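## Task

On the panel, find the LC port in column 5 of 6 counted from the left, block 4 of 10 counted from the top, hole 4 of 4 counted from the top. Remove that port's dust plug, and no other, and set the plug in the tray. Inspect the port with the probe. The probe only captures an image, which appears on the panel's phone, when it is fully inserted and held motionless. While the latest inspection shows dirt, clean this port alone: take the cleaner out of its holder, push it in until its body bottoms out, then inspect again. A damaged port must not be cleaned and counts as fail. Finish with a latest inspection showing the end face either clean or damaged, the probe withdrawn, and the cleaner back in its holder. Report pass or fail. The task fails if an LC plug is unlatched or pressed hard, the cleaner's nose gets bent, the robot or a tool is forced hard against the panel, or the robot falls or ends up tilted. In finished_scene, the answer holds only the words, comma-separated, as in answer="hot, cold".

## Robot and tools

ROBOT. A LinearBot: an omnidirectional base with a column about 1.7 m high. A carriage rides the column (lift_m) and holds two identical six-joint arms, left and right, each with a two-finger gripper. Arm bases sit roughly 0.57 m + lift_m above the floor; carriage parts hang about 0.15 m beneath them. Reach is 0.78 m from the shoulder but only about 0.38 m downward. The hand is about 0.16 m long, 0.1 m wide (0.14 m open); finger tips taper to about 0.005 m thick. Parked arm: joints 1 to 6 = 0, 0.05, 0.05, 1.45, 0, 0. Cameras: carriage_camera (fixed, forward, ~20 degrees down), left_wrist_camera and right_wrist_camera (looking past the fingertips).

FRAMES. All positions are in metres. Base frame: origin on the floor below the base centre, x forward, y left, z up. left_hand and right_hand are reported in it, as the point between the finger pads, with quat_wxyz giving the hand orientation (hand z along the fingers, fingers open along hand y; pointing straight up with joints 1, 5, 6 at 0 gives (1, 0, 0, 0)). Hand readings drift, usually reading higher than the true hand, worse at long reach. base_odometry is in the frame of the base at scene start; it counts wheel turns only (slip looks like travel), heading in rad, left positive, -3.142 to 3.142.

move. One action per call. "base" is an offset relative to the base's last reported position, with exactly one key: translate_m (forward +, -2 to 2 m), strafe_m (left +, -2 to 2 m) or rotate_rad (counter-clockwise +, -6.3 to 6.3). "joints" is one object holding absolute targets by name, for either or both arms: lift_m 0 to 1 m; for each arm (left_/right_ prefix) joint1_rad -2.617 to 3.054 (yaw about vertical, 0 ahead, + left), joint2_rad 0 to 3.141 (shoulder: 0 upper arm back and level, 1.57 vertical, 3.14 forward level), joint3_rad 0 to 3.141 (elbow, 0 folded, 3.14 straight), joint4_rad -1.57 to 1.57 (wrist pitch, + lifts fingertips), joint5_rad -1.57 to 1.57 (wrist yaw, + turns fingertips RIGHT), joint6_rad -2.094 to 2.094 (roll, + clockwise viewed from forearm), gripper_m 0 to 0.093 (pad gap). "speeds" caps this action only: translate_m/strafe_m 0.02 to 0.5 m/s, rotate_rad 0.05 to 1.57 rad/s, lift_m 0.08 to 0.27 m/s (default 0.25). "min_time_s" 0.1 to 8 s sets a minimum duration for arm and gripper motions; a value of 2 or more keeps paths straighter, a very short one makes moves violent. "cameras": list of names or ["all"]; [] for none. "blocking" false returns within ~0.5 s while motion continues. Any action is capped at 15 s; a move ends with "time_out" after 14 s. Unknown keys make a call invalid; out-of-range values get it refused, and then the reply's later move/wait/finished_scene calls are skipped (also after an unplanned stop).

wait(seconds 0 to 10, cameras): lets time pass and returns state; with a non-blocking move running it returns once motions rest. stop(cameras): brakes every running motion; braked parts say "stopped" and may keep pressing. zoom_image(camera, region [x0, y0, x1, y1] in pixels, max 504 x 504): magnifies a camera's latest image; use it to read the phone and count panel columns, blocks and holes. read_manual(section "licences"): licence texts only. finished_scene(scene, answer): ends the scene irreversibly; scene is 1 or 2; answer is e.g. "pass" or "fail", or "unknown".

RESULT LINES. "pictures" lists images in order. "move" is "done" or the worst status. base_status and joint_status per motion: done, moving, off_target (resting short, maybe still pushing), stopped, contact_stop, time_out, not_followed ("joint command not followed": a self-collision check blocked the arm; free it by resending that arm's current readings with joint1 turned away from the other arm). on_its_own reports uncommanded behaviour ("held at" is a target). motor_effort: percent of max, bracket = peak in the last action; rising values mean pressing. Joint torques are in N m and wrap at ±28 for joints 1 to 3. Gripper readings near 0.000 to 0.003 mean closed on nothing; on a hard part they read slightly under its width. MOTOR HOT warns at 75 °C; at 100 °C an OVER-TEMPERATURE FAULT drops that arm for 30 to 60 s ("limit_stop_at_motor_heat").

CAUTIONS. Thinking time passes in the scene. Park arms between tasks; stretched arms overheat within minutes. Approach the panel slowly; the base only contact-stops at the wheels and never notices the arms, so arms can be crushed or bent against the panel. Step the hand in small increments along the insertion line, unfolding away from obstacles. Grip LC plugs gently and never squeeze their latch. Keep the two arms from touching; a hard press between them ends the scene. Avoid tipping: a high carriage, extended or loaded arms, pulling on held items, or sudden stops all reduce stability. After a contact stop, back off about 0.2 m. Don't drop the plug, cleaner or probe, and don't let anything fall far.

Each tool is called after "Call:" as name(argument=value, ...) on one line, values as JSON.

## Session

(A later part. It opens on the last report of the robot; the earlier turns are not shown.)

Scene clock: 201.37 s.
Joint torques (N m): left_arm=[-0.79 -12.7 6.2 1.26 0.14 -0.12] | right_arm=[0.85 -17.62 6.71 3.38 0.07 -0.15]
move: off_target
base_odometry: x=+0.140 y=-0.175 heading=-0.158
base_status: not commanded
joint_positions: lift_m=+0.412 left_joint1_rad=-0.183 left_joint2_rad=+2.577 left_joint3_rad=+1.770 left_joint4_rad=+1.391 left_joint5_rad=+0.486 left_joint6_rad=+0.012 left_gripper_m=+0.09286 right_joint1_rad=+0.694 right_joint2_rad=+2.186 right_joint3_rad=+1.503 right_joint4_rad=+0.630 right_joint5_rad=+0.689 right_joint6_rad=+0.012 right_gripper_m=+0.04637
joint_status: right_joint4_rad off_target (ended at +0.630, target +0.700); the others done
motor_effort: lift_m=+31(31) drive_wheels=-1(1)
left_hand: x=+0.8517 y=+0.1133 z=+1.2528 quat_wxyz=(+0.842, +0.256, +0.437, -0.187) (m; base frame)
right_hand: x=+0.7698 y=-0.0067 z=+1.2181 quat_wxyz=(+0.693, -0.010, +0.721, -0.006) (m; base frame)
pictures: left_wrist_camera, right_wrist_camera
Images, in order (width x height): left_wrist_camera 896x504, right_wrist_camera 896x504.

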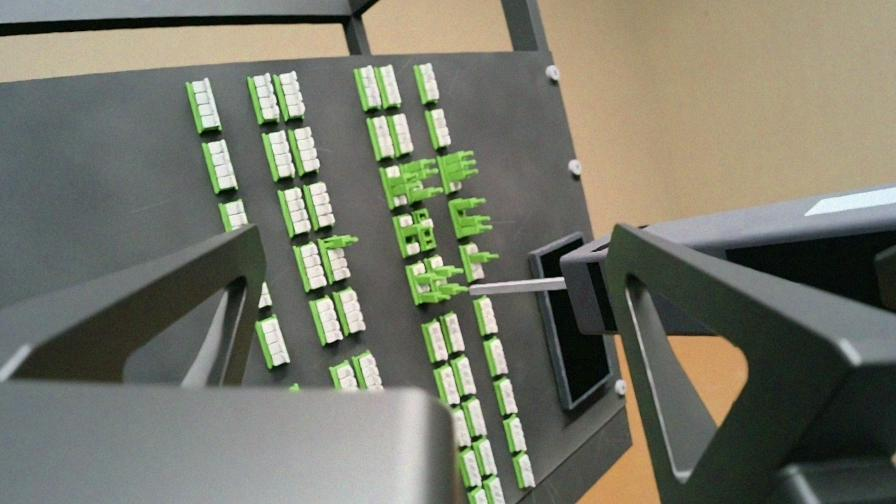

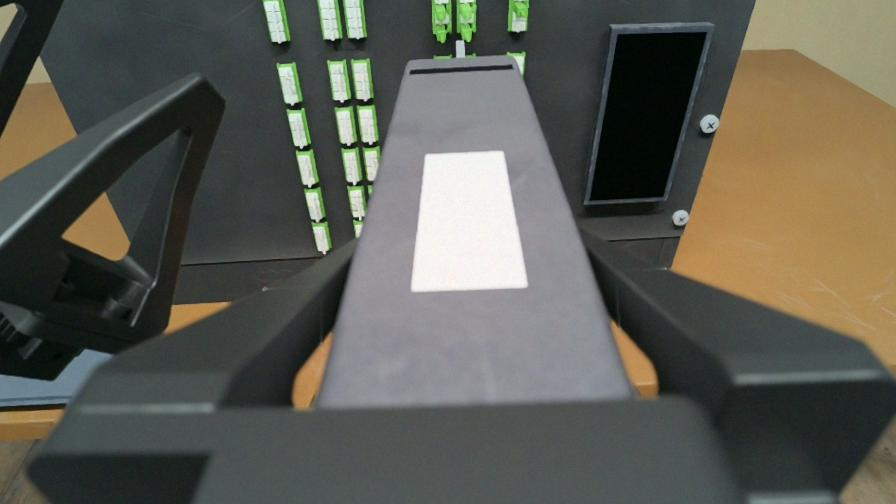

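Call:
move(joints={"right_joint1_rad":0.6605,"right_joint2_rad":2.230,"right_joint3_rad":1.662,"right_joint4_rad":0.653,"right_joint5_rad":0.660}, min_time_s=3, cameras=["left_wrist_camera","right_wrist_camera"])

Call:
zoom_image(camera="left_wrist_camera", region=[410, 200, 480, 260])

Call:
zoom_image(camera="right_wrist_camera", region=[440, 10, 480, 60])

Scene clock: 206.33 s.
Joint torques (N m): left_arm=[-0.79 -12.7 6.22 1.26 0.14 -0.12] | right_arm=[-0.32 -11.66 11.1 3.08 -0.16 -0.12]
move: off_target
base_odometry: x=+0.140 y=-0.175 heading=-0.158
base_status: not commanded
joint_positions: lift_m=+0.412 left_joint1_rad=-0.183 left_joint2_rad=+2.577 left_joint3_rad=+1.770 left_joint4_rad=+1.391 left_joint5_rad=+0.486 left_joint6_rad=+0.012 left_gripper_m=+0.09286 right_joint1_rad=+0.666 right_joint2_rad=+2.218 right_joint3_rad=+1.612 right_joint4_rad=+0.608 right_joint5_rad=+0.667 right_joint6_rad=+0.012 right_gripper_m=+0.04637
joint_status: right_joint4_rad off_target (ended at +0.608, target +0.653); the others done
motor_effort: lift_m=+31(31) drive_wheels=-1(1)
left_hand: x=+0.8517 y=+0.1133 z=+1.2528 quat_wxyz=(+0.842, +0.256, +0.437, -0.187) (m; base frame)
right_hand: x=+0.7896 y=-0.0090 z=+1.2422 quat_wxyz=(+0.707, +0.005, +0.707, +0.004) (m; base frame)
pictures: left_wrist_camera, right_wrist_camera
Images, in order (width x height): left_wrist_camera 896x504, right_wrist_camera 896x504.

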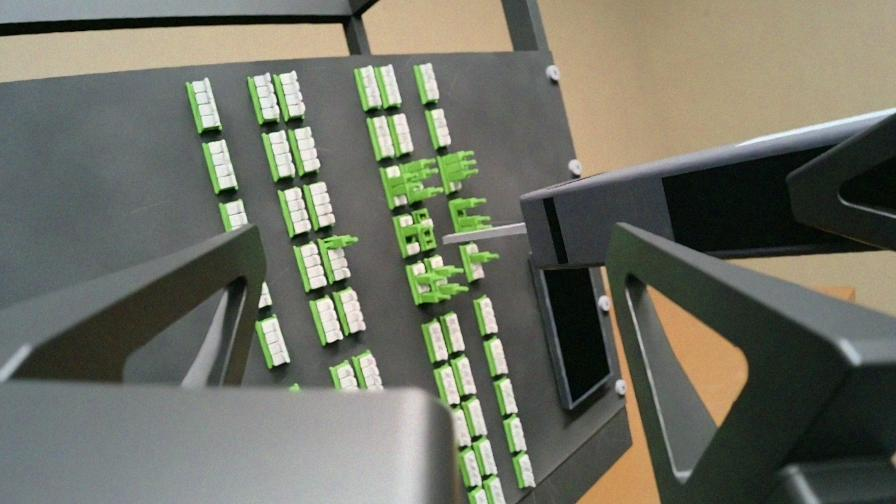

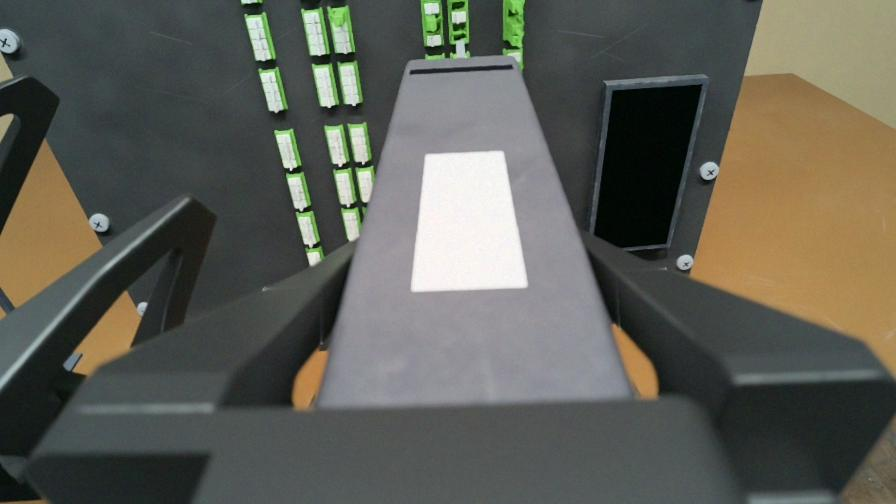

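Scaled by 7.200 from the camera's 896x504 image, which has a finer 1280x720 frame.

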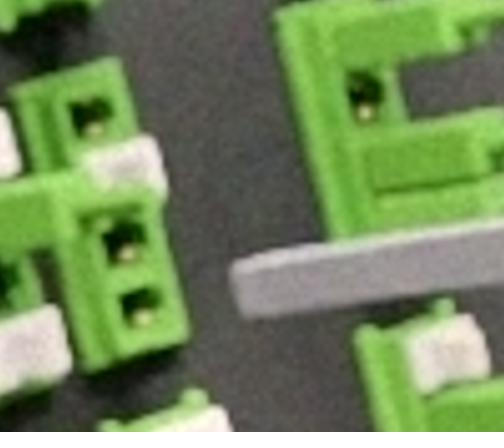

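Scaled by 10.080 from the camera's 896x504 image, which has a finer 1280x720 frame.

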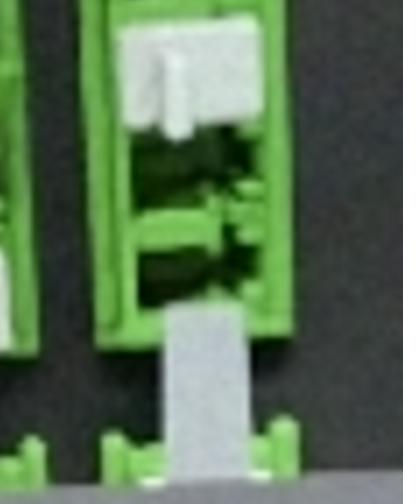

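Call:
move(joints={"right_joint1_rad":0.6487,"right_joint2_rad":2.262,"right_joint3_rad":1.714,"right_joint4_rad":0.632,"right_joint5_rad":0.647}, min_time_s=2, cameras=["left_wrist_camera","right_wrist_camera"])

Call:
zoom_image(camera="left_wrist_camera", region=[410, 210, 460, 260])

Call:
zoom_image(camera="right_wrist_camera", region=[440, 10, 480, 60])

Scene clock: 210.20 s.
Joint torques (N m): left_arm=[-0.79 -12.7 6.22 1.26 0.14 -0.11] | right_arm=[-0.25 -11.99 11.06 3.1 -0.15 -0.16]
move: off_target
base_odometry: x=+0.140 y=-0.175 heading=-0.158
base_status: not commanded
joint_positions: lift_m=+0.412 left_joint1_rad=-0.183 left_joint2_rad=+2.577 left_joint3_rad=+1.770 left_joint4_rad=+1.391 left_joint5_rad=+0.486 left_joint6_rad=+0.012 left_gripper_m=+0.09286 right_joint1_rad=+0.655 right_joint2_rad=+2.250 right_joint3_rad=+1.663 right_joint4_rad=+0.587 right_joint5_rad=+0.655 right_joint6_rad=+0.012 right_gripper_m=+0.04637
joint_status: right_joint4_rad off_target (ended at +0.586, target +0.632); the others done
motor_effort: lift_m=+31(31) drive_wheels=-1(1)
left_hand: x=+0.8517 y=+0.1133 z=+1.2528 quat_wxyz=(+0.842, +0.256, +0.437, -0.187) (m; base frame)
right_hand: x=+0.7997 y=-0.0084 z=+1.2415 quat_wxyz=(+0.707, +0.004, +0.707, +0.004) (m; base frame)
pictures: left_wrist_camera, right_wrist_camera
Images, in order (width x height): left_wrist_camera 896x504, right_wrist_camera 896x504.

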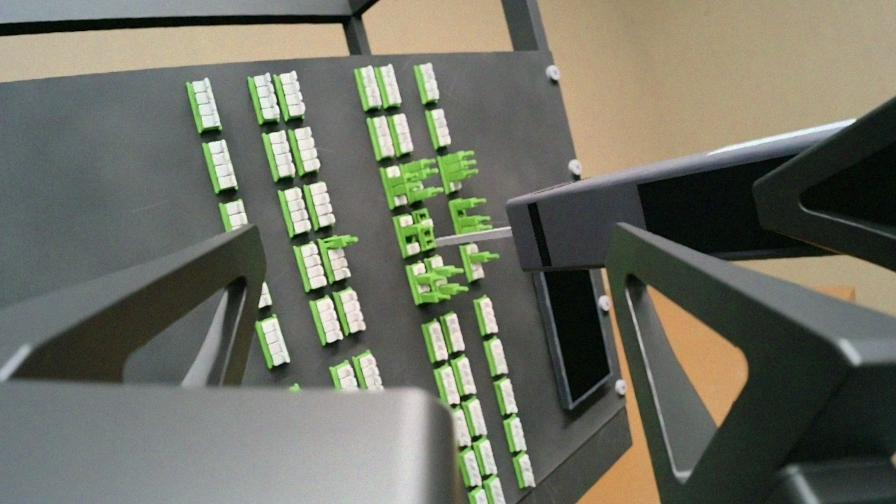

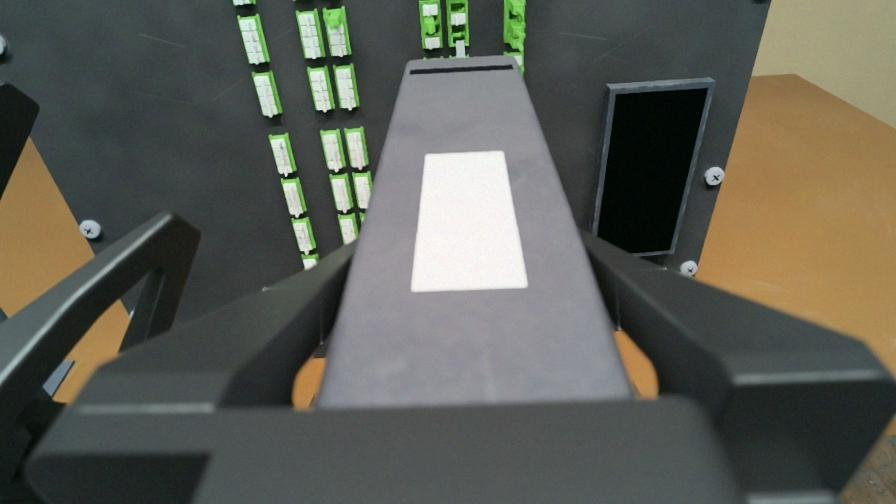

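Scaled by 10.080 from the camera's 896x504 image, which has a finer 1280x720 frame.

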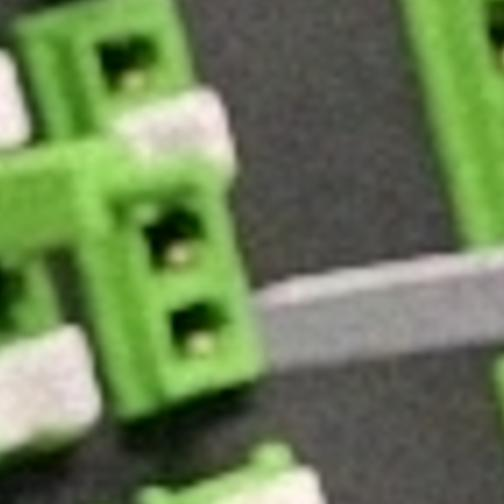

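Scaled by 10.080 from the camera's 896x504 image, which has a finer 1280x720 frame.

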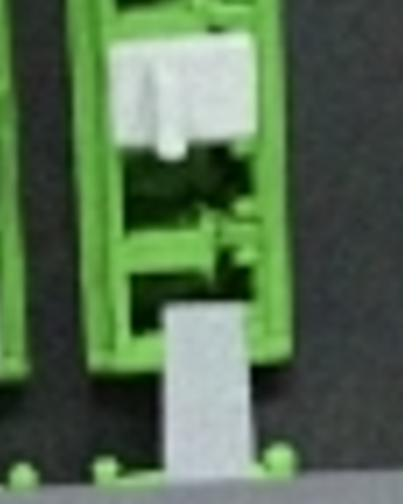

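Call:
move(joints={"right_joint1_rad":0.690,"right_joint5_rad":0.690}, min_time_s=0.8, cameras=[])

Call:
move(joints={"right_joint1_rad":0.6535,"right_joint2_rad":2.268,"right_joint3_rad":1.725,"right_joint4_rad":0.627,"right_joint5_rad":0.652}, min_time_s=1.5, cameras=["left_wrist_camera","right_wrist_camera"])

Call:
zoom_image(camera="left_wrist_camera", region=[410, 210, 460, 260])

Call:
zoom_image(camera="right_wrist_camera", region=[440, 10, 480, 60])

Scene clock: 212.27 s.
Joint torques (N m): left_arm=[-0.79 -12.7 6.22 1.26 0.14 -0.11] | right_arm=[0.43 -11.89 11.08 3.1 0.04 -0.13]
move: done
base_odometry: x=+0.140 y=-0.175 heading=-0.158
base_status: not commanded
joint_positions: lift_m=+0.412 left_joint1_rad=-0.183 left_joint2_rad=+2.577 left_joint3_rad=+1.770 left_joint4_rad=+1.391 left_joint5_rad=+0.486 left_joint6_rad=+0.012 left_gripper_m=+0.09286 right_joint1_rad=+0.689 right_joint2_rad=+2.250 right_joint3_rad=+1.663 right_joint4_rad=+0.586 right_joint5_rad=+0.680 right_joint6_rad=+0.012 right_gripper_m=+0.04637
joint_status: all done
motor_effort: lift_m=+31(31) drive_wheels=-1(1)
left_hand: x=+0.8517 y=+0.1133 z=+1.2528 quat_wxyz=(+0.842, +0.256, +0.437, -0.187) (m; base frame)
right_hand: x=+0.7890 y=+0.0068 z=+1.2414 quat_wxyz=(+0.707, +0.001, +0.707, +0.008) (m; base frame)
pictures: none
No camera images: "cameras" was empty.

Scene clock: 214.07 s.
Joint torques (N m): left_arm=[-0.79 -12.7 6.22 1.26 0.14 -0.11] | right_arm=[-0.23 -12 11.12 3.08 -0.19 -0.14]
move: off_target
base_odometry: x=+0.140 y=-0.175 heading=-0.158
base_status: not commanded
joint_positions: lift_m=+0.412 left_joint1_rad=-0.183 left_joint2_rad=+2.577 left_joint3_rad=+1.770 left_joint4_rad=+1.391 left_joint5_rad=+0.486 left_joint6_rad=+0.012 left_gripper_m=+0.09286 right_joint1_rad=+0.659 right_joint2_rad=+2.256 right_joint3_rad=+1.674 right_joint4_rad=+0.581 right_joint5_rad=+0.660 right_joint6_rad=+0.012 right_gripper_m=+0.04637
joint_status: right_joint4_rad off_target (ended at +0.581, target +0.627); the others done
motor_effort: lift_m=+31(31) drive_wheels=-1(1)
left_hand: x=+0.8517 y=+0.1133 z=+1.2528 quat_wxyz=(+0.842, +0.256, +0.437, -0.187) (m; base frame)
right_hand: x=+0.7998 y=-0.0059 z=+1.2418 quat_wxyz=(+0.707, +0.005, +0.707, +0.004) (m; base frame)
pictures: left_wrist_camera, right_wrist_camera
Images, in order (width x height): left_wrist_camera 896x504, right_wrist_camera 896x504.

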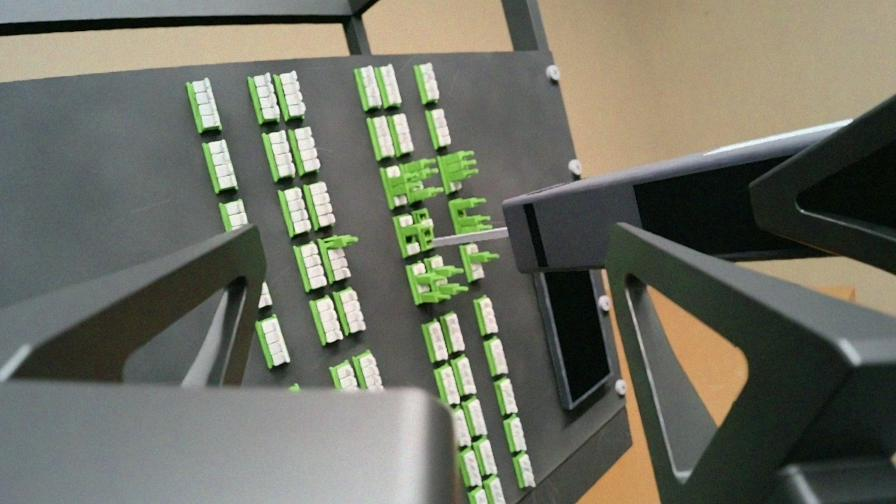

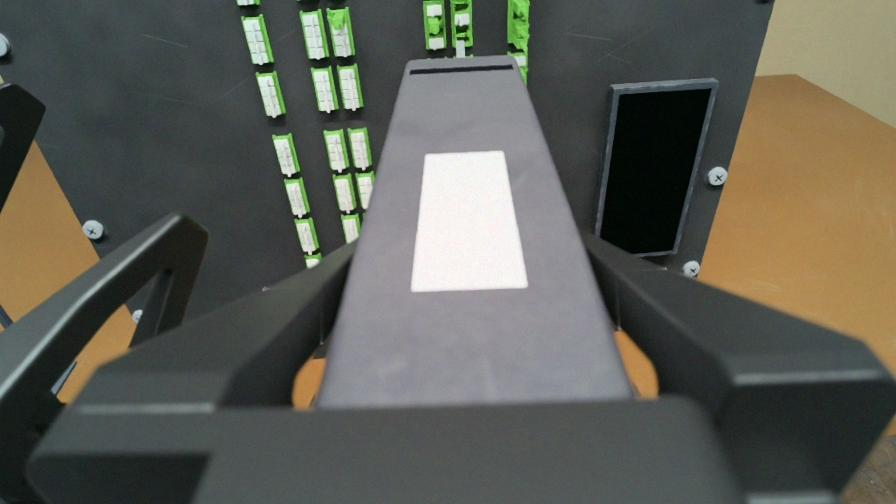

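Scaled by 10.080 from the camera's 896x504 image, which has a finer 1280x720 frame.

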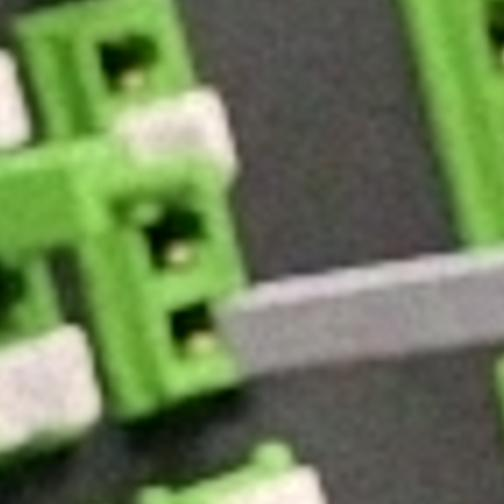

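Scaled by 10.080 from the camera's 896x504 image, which has a finer 1280x720 frame.

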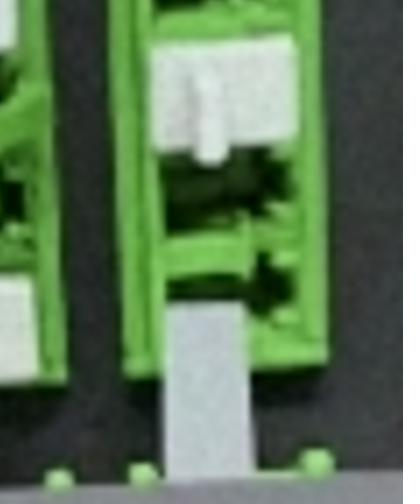

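Call:
move(joints={"right_joint1_rad":0.6437,"right_joint2_rad":2.295,"right_joint3_rad":1.771,"right_joint4_rad":0.6085,"right_joint5_rad":0.642}, min_time_s=2.5, cameras=["left_wrist_camera","right_wrist_camera"])

Call:
zoom_image(camera="left_wrist_camera", region=[410, 210, 460, 260])

Call:
zoom_image(camera="right_wrist_camera", region=[440, 10, 480, 60])

Scene clock: 217.80 s.
Joint torques (N m): left_arm=[-0.8 -12.7 6.22 1.26 0.14 -0.11] | right_arm=[-0.36 -12.18 11.18 3.1 -0.17 -0.14]
move: off_target
base_odometry: x=+0.140 y=-0.175 heading=-0.158
base_status: not commanded
joint_positions: lift_m=+0.412 left_joint1_rad=-0.183 left_joint2_rad=+2.577 left_joint3_rad=+1.770 left_joint4_rad=+1.391 left_joint5_rad=+0.486 left_joint6_rad=+0.012 left_gripper_m=+0.09286 right_joint1_rad=+0.650 right_joint2_rad=+2.283 right_joint3_rad=+1.721 right_joint4_rad=+0.563 right_joint5_rad=+0.649 right_joint6_rad=+0.012 right_gripper_m=+0.04637
joint_status: right_joint4_rad off_target (ended at +0.563, target +0.609); the others done
motor_effort: lift_m=+31(31) drive_wheels=-1(1)
left_hand: x=+0.8517 y=+0.1133 z=+1.2528 quat_wxyz=(+0.842, +0.256, +0.437, -0.187) (m; base frame)
right_hand: x=+0.8080 y=-0.0047 z=+1.2418 quat_wxyz=(+0.707, +0.004, +0.707, +0.005) (m; base frame)
pictures: left_wrist_camera, right_wrist_camera
Images, in order (width x height): left_wrist_camera 896x504, right_wrist_camera 896x504.

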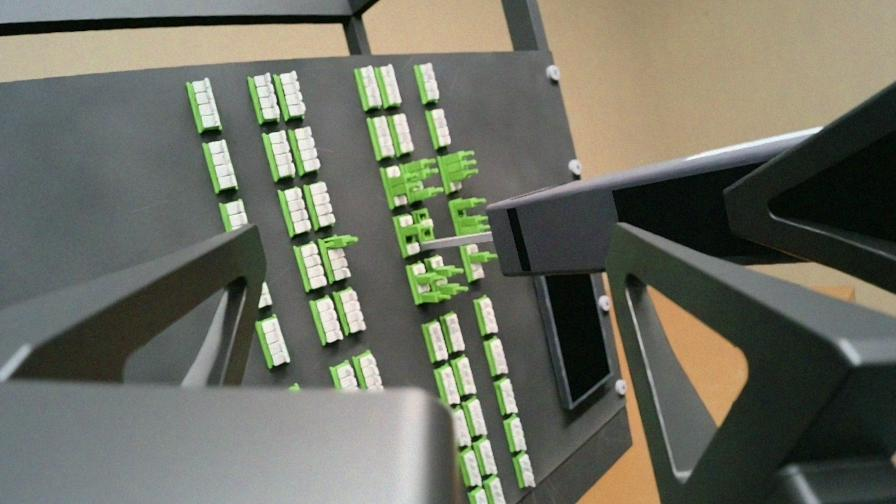

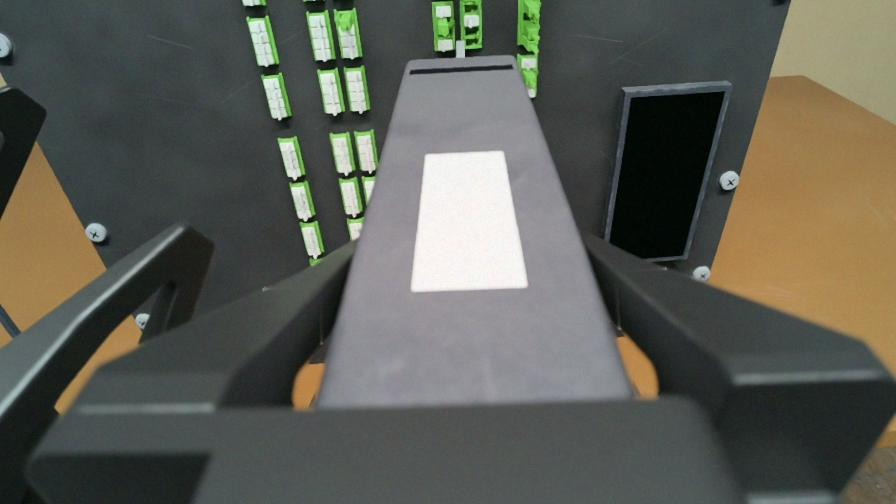

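Scaled by 10.080 from the camera's 896x504 image, which has a finer 1280x720 frame.

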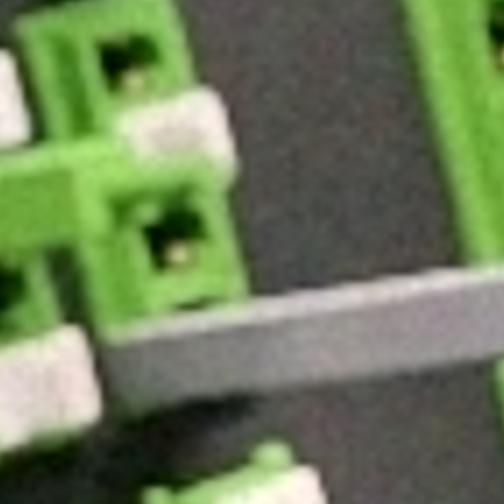

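Scaled by 10.080 from the camera's 896x504 image, which has a finer 1280x720 frame.

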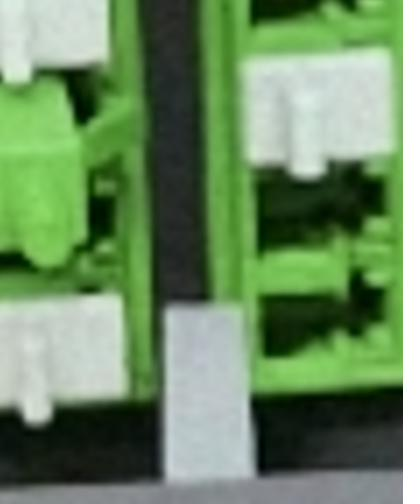

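Call:
move(joints={"right_joint1_rad":0.685,"right_joint3_rad":1.70,"right_joint5_rad":0.685}, min_time_s=1, cameras=["right_wrist_camera"])

Call:
move(joints={"right_joint1_rad":0.6487,"right_joint2_rad":2.281,"right_joint3_rad":1.748,"right_joint4_rad":0.618,"right_joint5_rad":0.647}, min_time_s=1.5, cameras=["left_wrist_camera","right_wrist_camera"])

Call:
zoom_image(camera="left_wrist_camera", region=[410, 210, 460, 260])

Call:
zoom_image(camera="right_wrist_camera", region=[440, 10, 480, 60])

Scene clock: 222.43 s.
Joint torques (N m): left_arm=[-0.8 -12.7 6.22 1.26 0.14 -0.11] | right_arm=[0.72 -12.21 6.99 3.13 0.03 -0.13]
move: done
base_odometry: x=+0.140 y=-0.175 heading=-0.158
base_status: not commanded
joint_positions: lift_m=+0.412 left_joint1_rad=-0.183 left_joint2_rad=+2.577 left_joint3_rad=+1.770 left_joint4_rad=+1.391 left_joint5_rad=+0.486 left_joint6_rad=+0.012 left_gripper_m=+0.09286 right_joint1_rad=+0.682 right_joint2_rad=+2.283 right_joint3_rad=+1.702 right_joint4_rad=+0.559 right_joint5_rad=+0.675 right_joint6_rad=+0.012 right_gripper_m=+0.04637
joint_status: all done
motor_effort: lift_m=+31(31) drive_wheels=-1(1)
left_hand: x=+0.8517 y=+0.1133 z=+1.2528 quat_wxyz=(+0.842, +0.256, +0.437, -0.187) (m; base frame)
right_hand: x=+0.7969 y=+0.0079 z=+1.2330 quat_wxyz=(+0.701, -0.003, +0.713, +0.002) (m; base frame)
pictures: right_wrist_camera
Images, in order (width x height): right_wrist_camera 896x504.

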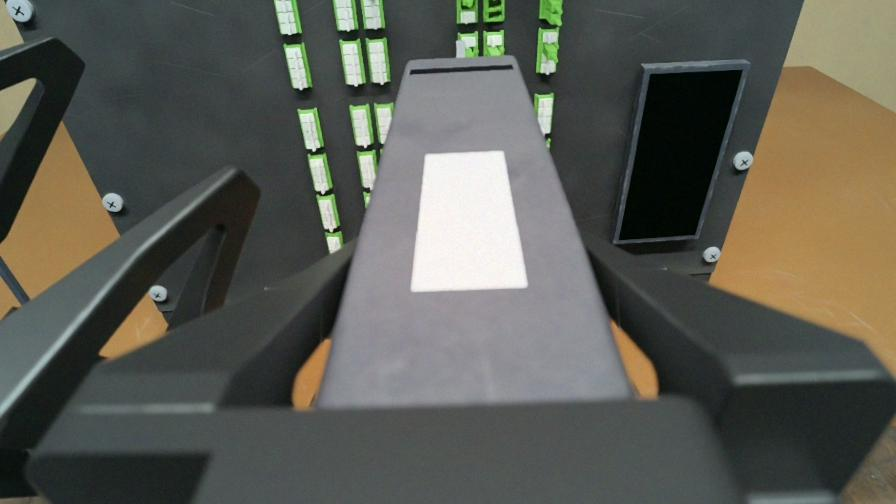

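Scene clock: 224.23 s.
Joint torques (N m): left_arm=[-0.8 -12.7 6.22 1.26 0.14 -0.11] | right_arm=[-2.1 -13.5 10.69 3.26 -0.33 -0.14]
move: off_target
base_odometry: x=+0.140 y=-0.175 heading=-0.158
base_status: not commanded
joint_positions: lift_m=+0.412 left_joint1_rad=-0.183 left_joint2_rad=+2.577 left_joint3_rad=+1.770 left_joint4_rad=+1.391 left_joint5_rad=+0.486 left_joint6_rad=+0.012 left_gripper_m=+0.09286 right_joint1_rad=+0.673 right_joint2_rad=+2.283 right_joint3_rad=+1.702 right_joint4_rad=+0.559 right_joint5_rad=+0.667 right_joint6_rad=+0.012 right_gripper_m=+0.04637
joint_status: right_joint1_rad off_target (ended at +0.673, target +0.649); right_joint4_rad off_target (ended at +0.559, target +0.618); the others done
motor_effort: lift_m=+31(31) drive_wheels=-1(1)
left_hand: x=+0.8517 y=+0.1133 z=+1.2528 quat_wxyz=(+0.842, +0.256, +0.437, -0.187) (m; base frame)
right_hand: x=+0.7997 y=+0.0043 z=+1.2330 quat_wxyz=(+0.701, -0.002, +0.713, +0.002) (m; base frame)
pictures: left_wrist_camera, right_wrist_camera
Images, in order (width x height): left_wrist_camera 896x504, right_wrist_camera 896x504.

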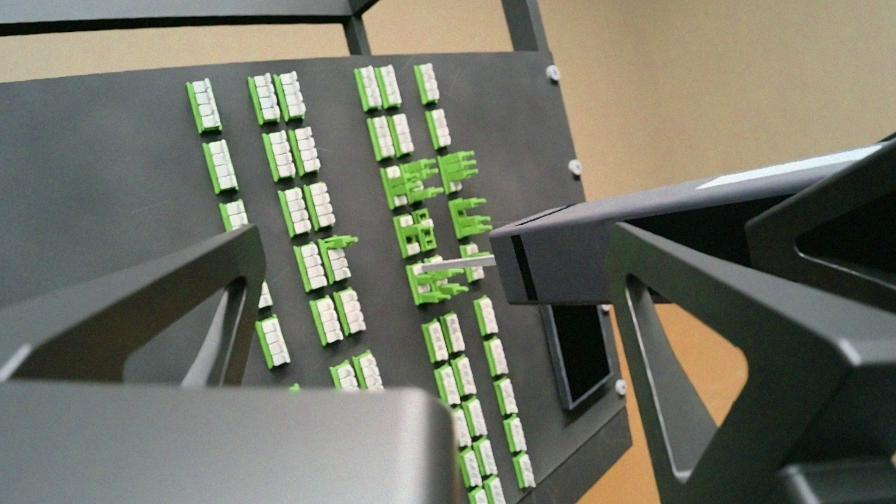

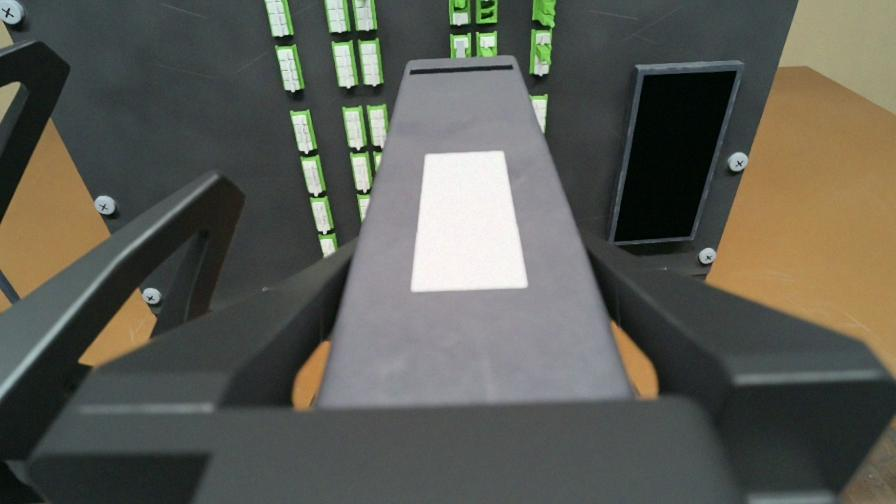

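Scaled by 10.080 from the camera's 896x504 image, which has a finer 1280x720 frame.

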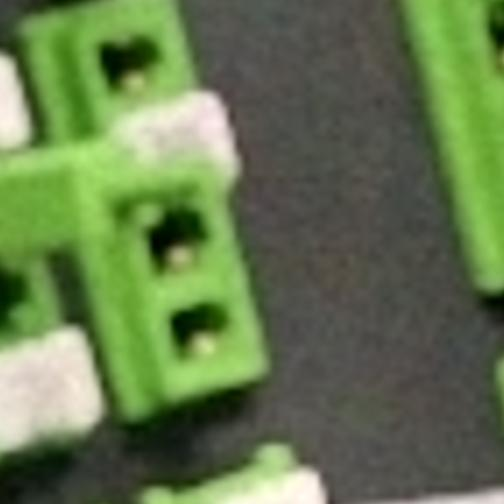

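Scaled by 10.080 from the camera's 896x504 image, which has a finer 1280x720 frame.

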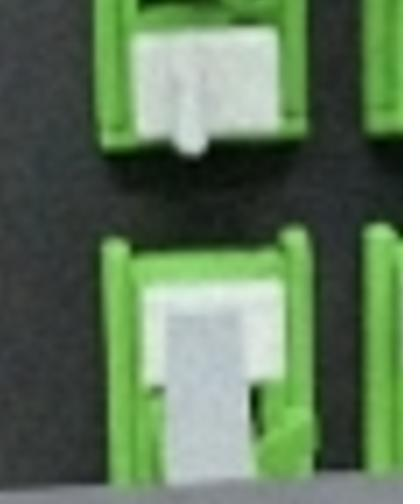

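Call:
move(joints={"right_joint1_rad":0.682,"right_joint5_rad":0.676}, cameras=[])

Call:
move(base={"translate_m": -0.06}, speeds={"translate_m":0.06}, cameras=["left_wrist_camera","right_wrist_camera","carriage_camera"])

Call:
zoom_image(camera="left_wrist_camera", region=[360, 160, 520, 320])

Scene clock: 225.30 s.
Joint torques (N m): left_arm=[-0.79 -12.71 6.17 1.26 0.14 -0.11] | right_arm=[0.87 -13.48 10.81 3.25 0.01 -0.13]
move: done
base_odometry: x=+0.140 y=-0.175 heading=-0.158
base_status: not commanded
joint_positions: lift_m=+0.412 left_joint1_rad=-0.183 left_joint2_rad=+2.577 left_joint3_rad=+1.770 left_joint4_rad=+1.391 left_joint5_rad=+0.486 left_joint6_rad=+0.012 left_gripper_m=+0.09286 right_joint1_rad=+0.676 right_joint2_rad=+2.283 right_joint3_rad=+1.702 right_joint4_rad=+0.559 right_joint5_rad=+0.670 right_joint6_rad=+0.012 right_gripper_m=+0.04637
joint_status: all done
motor_effort: lift_m=+31(31) drive_wheels=-1(1)
left_hand: x=+0.8517 y=+0.1133 z=+1.2528 quat_wxyz=(+0.842, +0.256, +0.437, -0.187) (m; base frame)
right_hand: x=+0.7987 y=+0.0056 z=+1.2330 quat_wxyz=(+0.701, -0.003, +0.713, +0.002) (m; base frame)
pictures: none
No camera images: "cameras" was empty.

Scene clock: 226.83 s.
Joint torques (N m): left_arm=[-0.8 -12.68 6.23 1.25 0.14 -0.11] | right_arm=[0.72 -13.44 10.8 3.26 0 -0.14]
move: done
base_odometry: x=+0.081 y=-0.165 heading=-0.158
base_status: done
joint_positions: lift_m=+0.412 left_joint1_rad=-0.183 left_joint2_rad=+2.577 left_joint3_rad=+1.770 left_joint4_rad=+1.391 left_joint5_rad=+0.486 left_joint6_rad=+0.012 left_gripper_m=+0.09286 right_joint1_rad=+0.679 right_joint2_rad=+2.283 right_joint3_rad=+1.702 right_joint4_rad=+0.559 right_joint5_rad=+0.671 right_joint6_rad=+0.012 right_gripper_m=+0.04637
joint_status: not commanded
motor_effort: lift_m=+31(31) drive_wheels=-2(10)
left_hand: x=+0.8517 y=+0.1133 z=+1.2528 quat_wxyz=(+0.842, +0.256, +0.437, -0.187) (m; base frame)
right_hand: x=+0.7977 y=+0.0073 z=+1.2330 quat_wxyz=(+0.701, -0.003, +0.713, +0.003) (m; base frame)
pictures: carriage_camera, left_wrist_camera, right_wrist_camera
Images, in order (width x height): carriage_camera 896x504, left_wrist_camera 896x504, right_wrist_camera 896x504.

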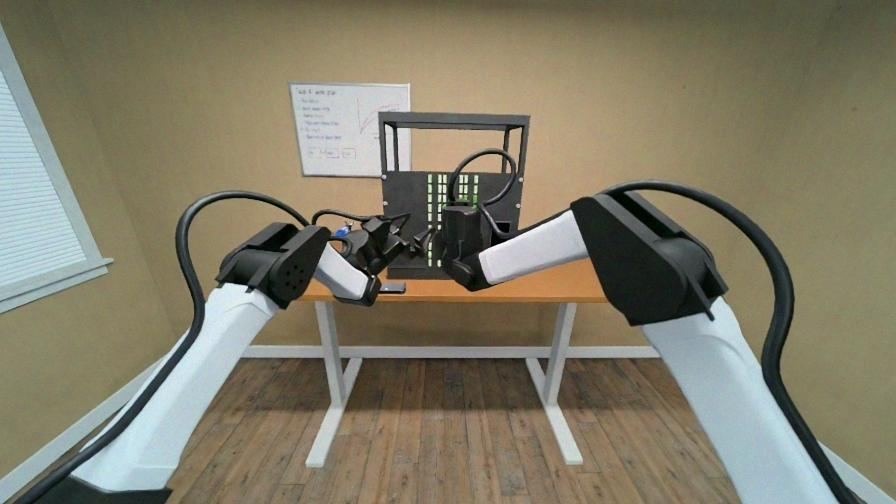

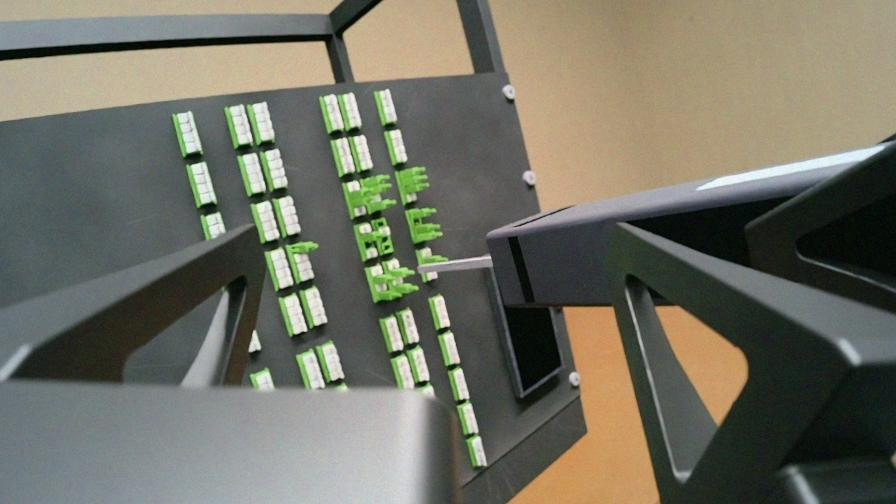

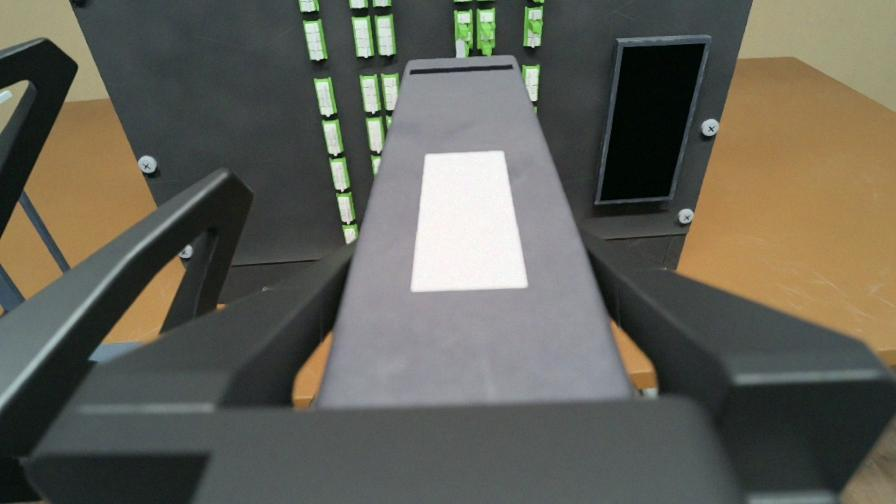

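Scaled by 3.150 from the camera's 896x504 image, which has a finer 1280x720 frame.

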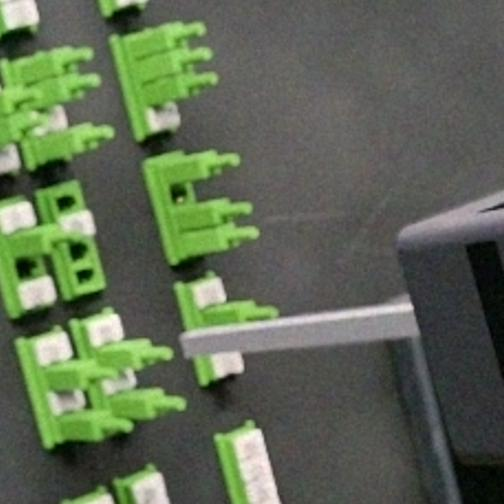

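Call:
move(joints={"right_joint1_rad":0.72,"right_joint2_rad":2.10,"right_joint3_rad":1.45,"right_joint4_rad":0.72,"right_joint5_rad":0.72,"right_joint6_rad":-0.045}, min_time_s=1.5, cameras=[])

Call:
move(joints={"right_joint1_rad":0.684,"right_joint2_rad":2.196,"right_joint3_rad":1.603,"right_joint4_rad":0.677,"right_joint5_rad":0.682}, min_time_s=1.5, cameras=["left_wrist_camera","right_wrist_camera"])

Scene clock: 230.17 s.
Joint torques (N m): left_arm=[-0.79 -12.68 6.22 1.26 0.14 -0.12] | right_arm=[0.9 -18.47 6.74 3.36 0.1 -0.11]
move: off_target
base_odometry: x=+0.081 y=-0.165 heading=-0.158
base_status: not commanded
joint_positions: lift_m=+0.412 left_joint1_rad=-0.183 left_joint2_rad=+2.577 left_joint3_rad=+1.770 left_joint4_rad=+1.391 left_joint5_rad=+0.486 left_joint6_rad=+0.012 left_gripper_m=+0.09286 right_joint1_rad=+0.715 right_joint2_rad=+2.168 right_joint3_rad=+1.453 right_joint4_rad=+0.651 right_joint5_rad=+0.709 right_joint6_rad=-0.032 right_gripper_m=+0.04637
joint_status: right_joint4_rad off_target (ended at +0.652, target +0.720); the others done
motor_effort: lift_m=+31(31) drive_wheels=-2(2)
left_hand: x=+0.8517 y=+0.1133 z=+1.2528 quat_wxyz=(+0.842, +0.256, +0.437, -0.187) (m; base frame)
right_hand: x=+0.7577 y=-0.0044 z=+1.2115 quat_wxyz=(+0.689, -0.028, +0.723, -0.023) (m; base frame)
pictures: none
No camera images: "cameras" was empty.

Scene clock: 231.97 s.
Joint torques (N m): left_arm=[-0.79 -12.7 6.22 1.26 0.14 -0.11] | right_arm=[-0.23 -11.49 11.06 3.09 -0.19 -0.15]
move: off_target
base_odometry: x=+0.081 y=-0.165 heading=-0.158
base_status: not commanded
joint_positions: lift_m=+0.412 left_joint1_rad=-0.183 left_joint2_rad=+2.577 left_joint3_rad=+1.770 left_joint4_rad=+1.391 left_joint5_rad=+0.486 left_joint6_rad=+0.012 left_gripper_m=+0.09286 right_joint1_rad=+0.689 right_joint2_rad=+2.186 right_joint3_rad=+1.552 right_joint4_rad=+0.632 right_joint5_rad=+0.689 right_joint6_rad=-0.032 right_gripper_m=+0.04637
joint_status: right_joint4_rad off_target (ended at +0.631, target +0.677); the others done
motor_effort: lift_m=+31(31) drive_wheels=-2(2)
left_hand: x=+0.8517 y=+0.1133 z=+1.2528 quat_wxyz=(+0.842, +0.256, +0.437, -0.187) (m; base frame)
right_hand: x=+0.7753 y=-0.0062 z=+1.2401 quat_wxyz=(+0.706, -0.012, +0.708, -0.012) (m; base frame)
pictures: left_wrist_camera, right_wrist_camera
Images, in order (width x height): left_wrist_camera 896x504, right_wrist_camera 896x504.

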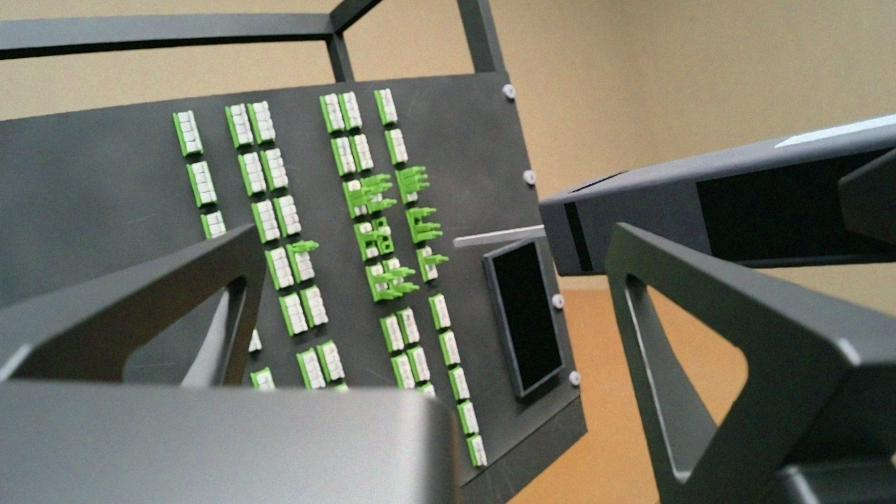

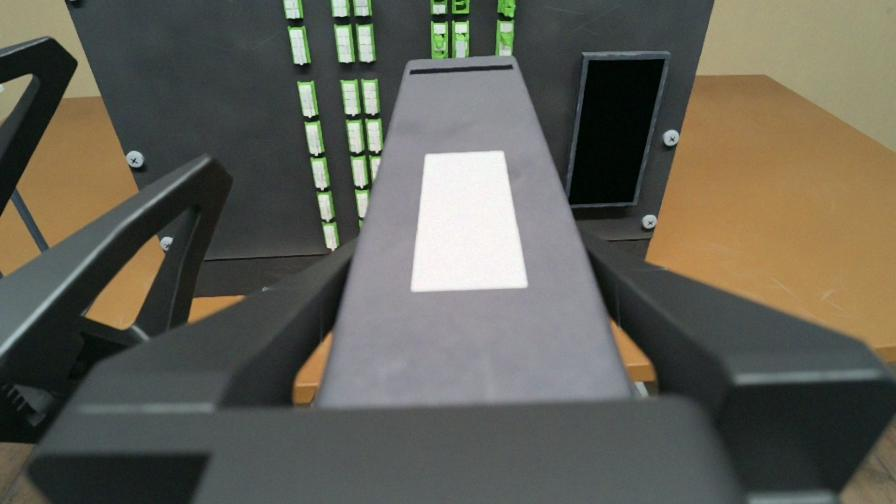

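Call:
move(base={"translate_m": 0.055}, speeds={"translate_m":0.05}, joints={"right_joint1_rad":0.70,"right_joint2_rad":2.08,"right_joint3_rad":1.45,"right_joint4_rad":0.70,"right_joint5_rad":0.69,"right_joint6_rad":-0.07}, min_time_s=1, cameras=[])

Call:
move(joints={"right_joint1_rad":0.6663,"right_joint2_rad":2.171,"right_joint3_rad":1.562,"right_joint4_rad":0.693,"right_joint5_rad":0.637}, min_time_s=1.5, cameras=["left_wrist_camera","right_wrist_camera"])

Call:
zoom_image(camera="left_wrist_camera", region=[400, 180, 500, 270])

Call:
zoom_image(camera="right_wrist_camera", region=[430, 0, 490, 60])

Scene clock: 235.23 s.
Joint torques (N m): left_arm=[-0.75 -12.7 6.24 1.25 0.14 -0.12] | right_arm=[0.99 -17.84 6.67 3.3 -0.01 -0.15]
move: off_target
base_odometry: x=+0.135 y=-0.174 heading=-0.158
base_status: done
joint_positions: lift_m=+0.412 left_joint1_rad=-0.184 left_joint2_rad=+2.577 left_joint3_rad=+1.770 left_joint4_rad=+1.392 left_joint5_rad=+0.487 left_joint6_rad=+0.012 left_gripper_m=+0.09286 right_joint1_rad=+0.694 right_joint2_rad=+2.143 right_joint3_rad=+1.454 right_joint4_rad=+0.638 right_joint5_rad=+0.687 right_joint6_rad=-0.057 right_gripper_m=+0.04637
joint_status: right_joint4_rad off_target (ended at +0.639, target +0.700); the others done
motor_effort: lift_m=+31(31) drive_wheels=+2(8)
left_hand: x=+0.8515 y=+0.1131 z=+1.2529 quat_wxyz=(+0.842, +0.256, +0.437, -0.187) (m; base frame)
right_hand: x=+0.7620 y=-0.0131 z=+1.2238 quat_wxyz=(+0.693, -0.034, +0.720, -0.029) (m; base frame)
pictures: none
No camera images: "cameras" was empty.

Scene clock: 237.03 s.
Joint torques (N m): left_arm=[-0.77 -12.7 6.2 1.26 0.14 -0.11] | right_arm=[-0.13 -11.3 11.07 3.22 -0.17 -0.14]
move: off_target
base_odometry: x=+0.135 y=-0.174 heading=-0.158
base_status: not commanded
joint_positions: lift_m=+0.412 left_joint1_rad=-0.184 left_joint2_rad=+2.577 left_joint3_rad=+1.770 left_joint4_rad=+1.392 left_joint5_rad=+0.487 left_joint6_rad=+0.012 left_gripper_m=+0.09286 right_joint1_rad=+0.671 right_joint2_rad=+2.161 right_joint3_rad=+1.511 right_joint4_rad=+0.638 right_joint5_rad=+0.644 right_joint6_rad=-0.057 right_gripper_m=+0.04637
joint_status: right_joint4_rad off_target (ended at +0.638, target +0.693); the others done
motor_effort: lift_m=+31(31) drive_wheels=+2(2)
left_hand: x=+0.8515 y=+0.1131 z=+1.2529 quat_wxyz=(+0.842, +0.256, +0.437, -0.187) (m; base frame)
right_hand: x=+0.7752 y=-0.0127 z=+1.2377 quat_wxyz=(+0.704, -0.032, +0.710, -0.013) (m; base frame)
pictures: left_wrist_camera, right_wrist_camera
Images, in order (width x height): left_wrist_camera 896x504, right_wrist_camera 896x504.

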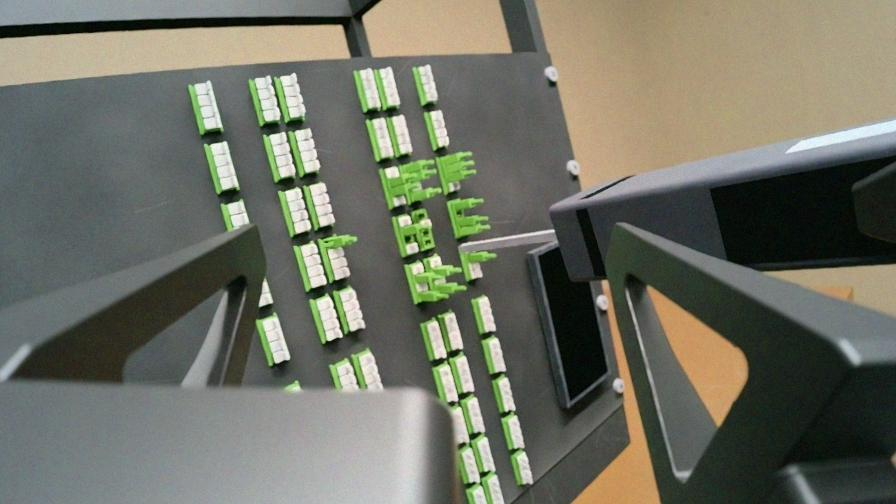

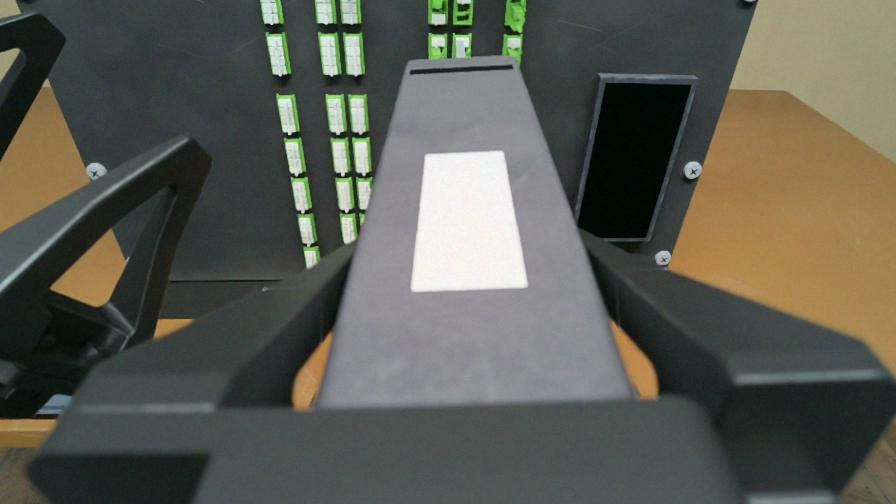

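Scaled by 5.040 from the camera's 896x504 image, which has a finer 1280x720 frame.

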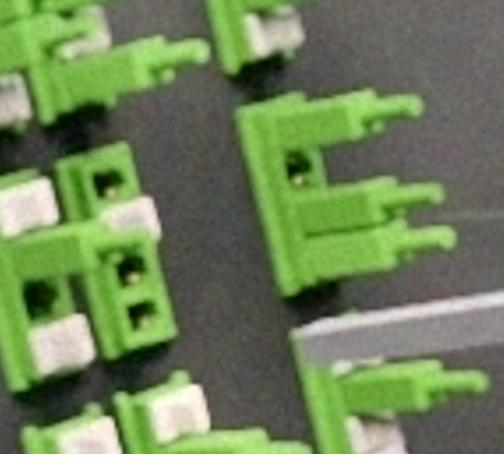

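Scaled by 8.400 from the camera's 896x504 image, which has a finer 1280x720 frame.

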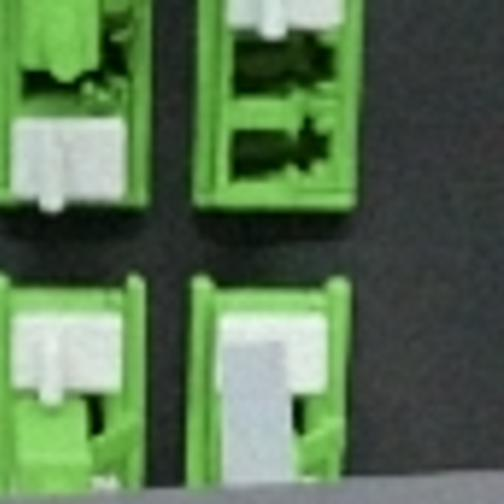

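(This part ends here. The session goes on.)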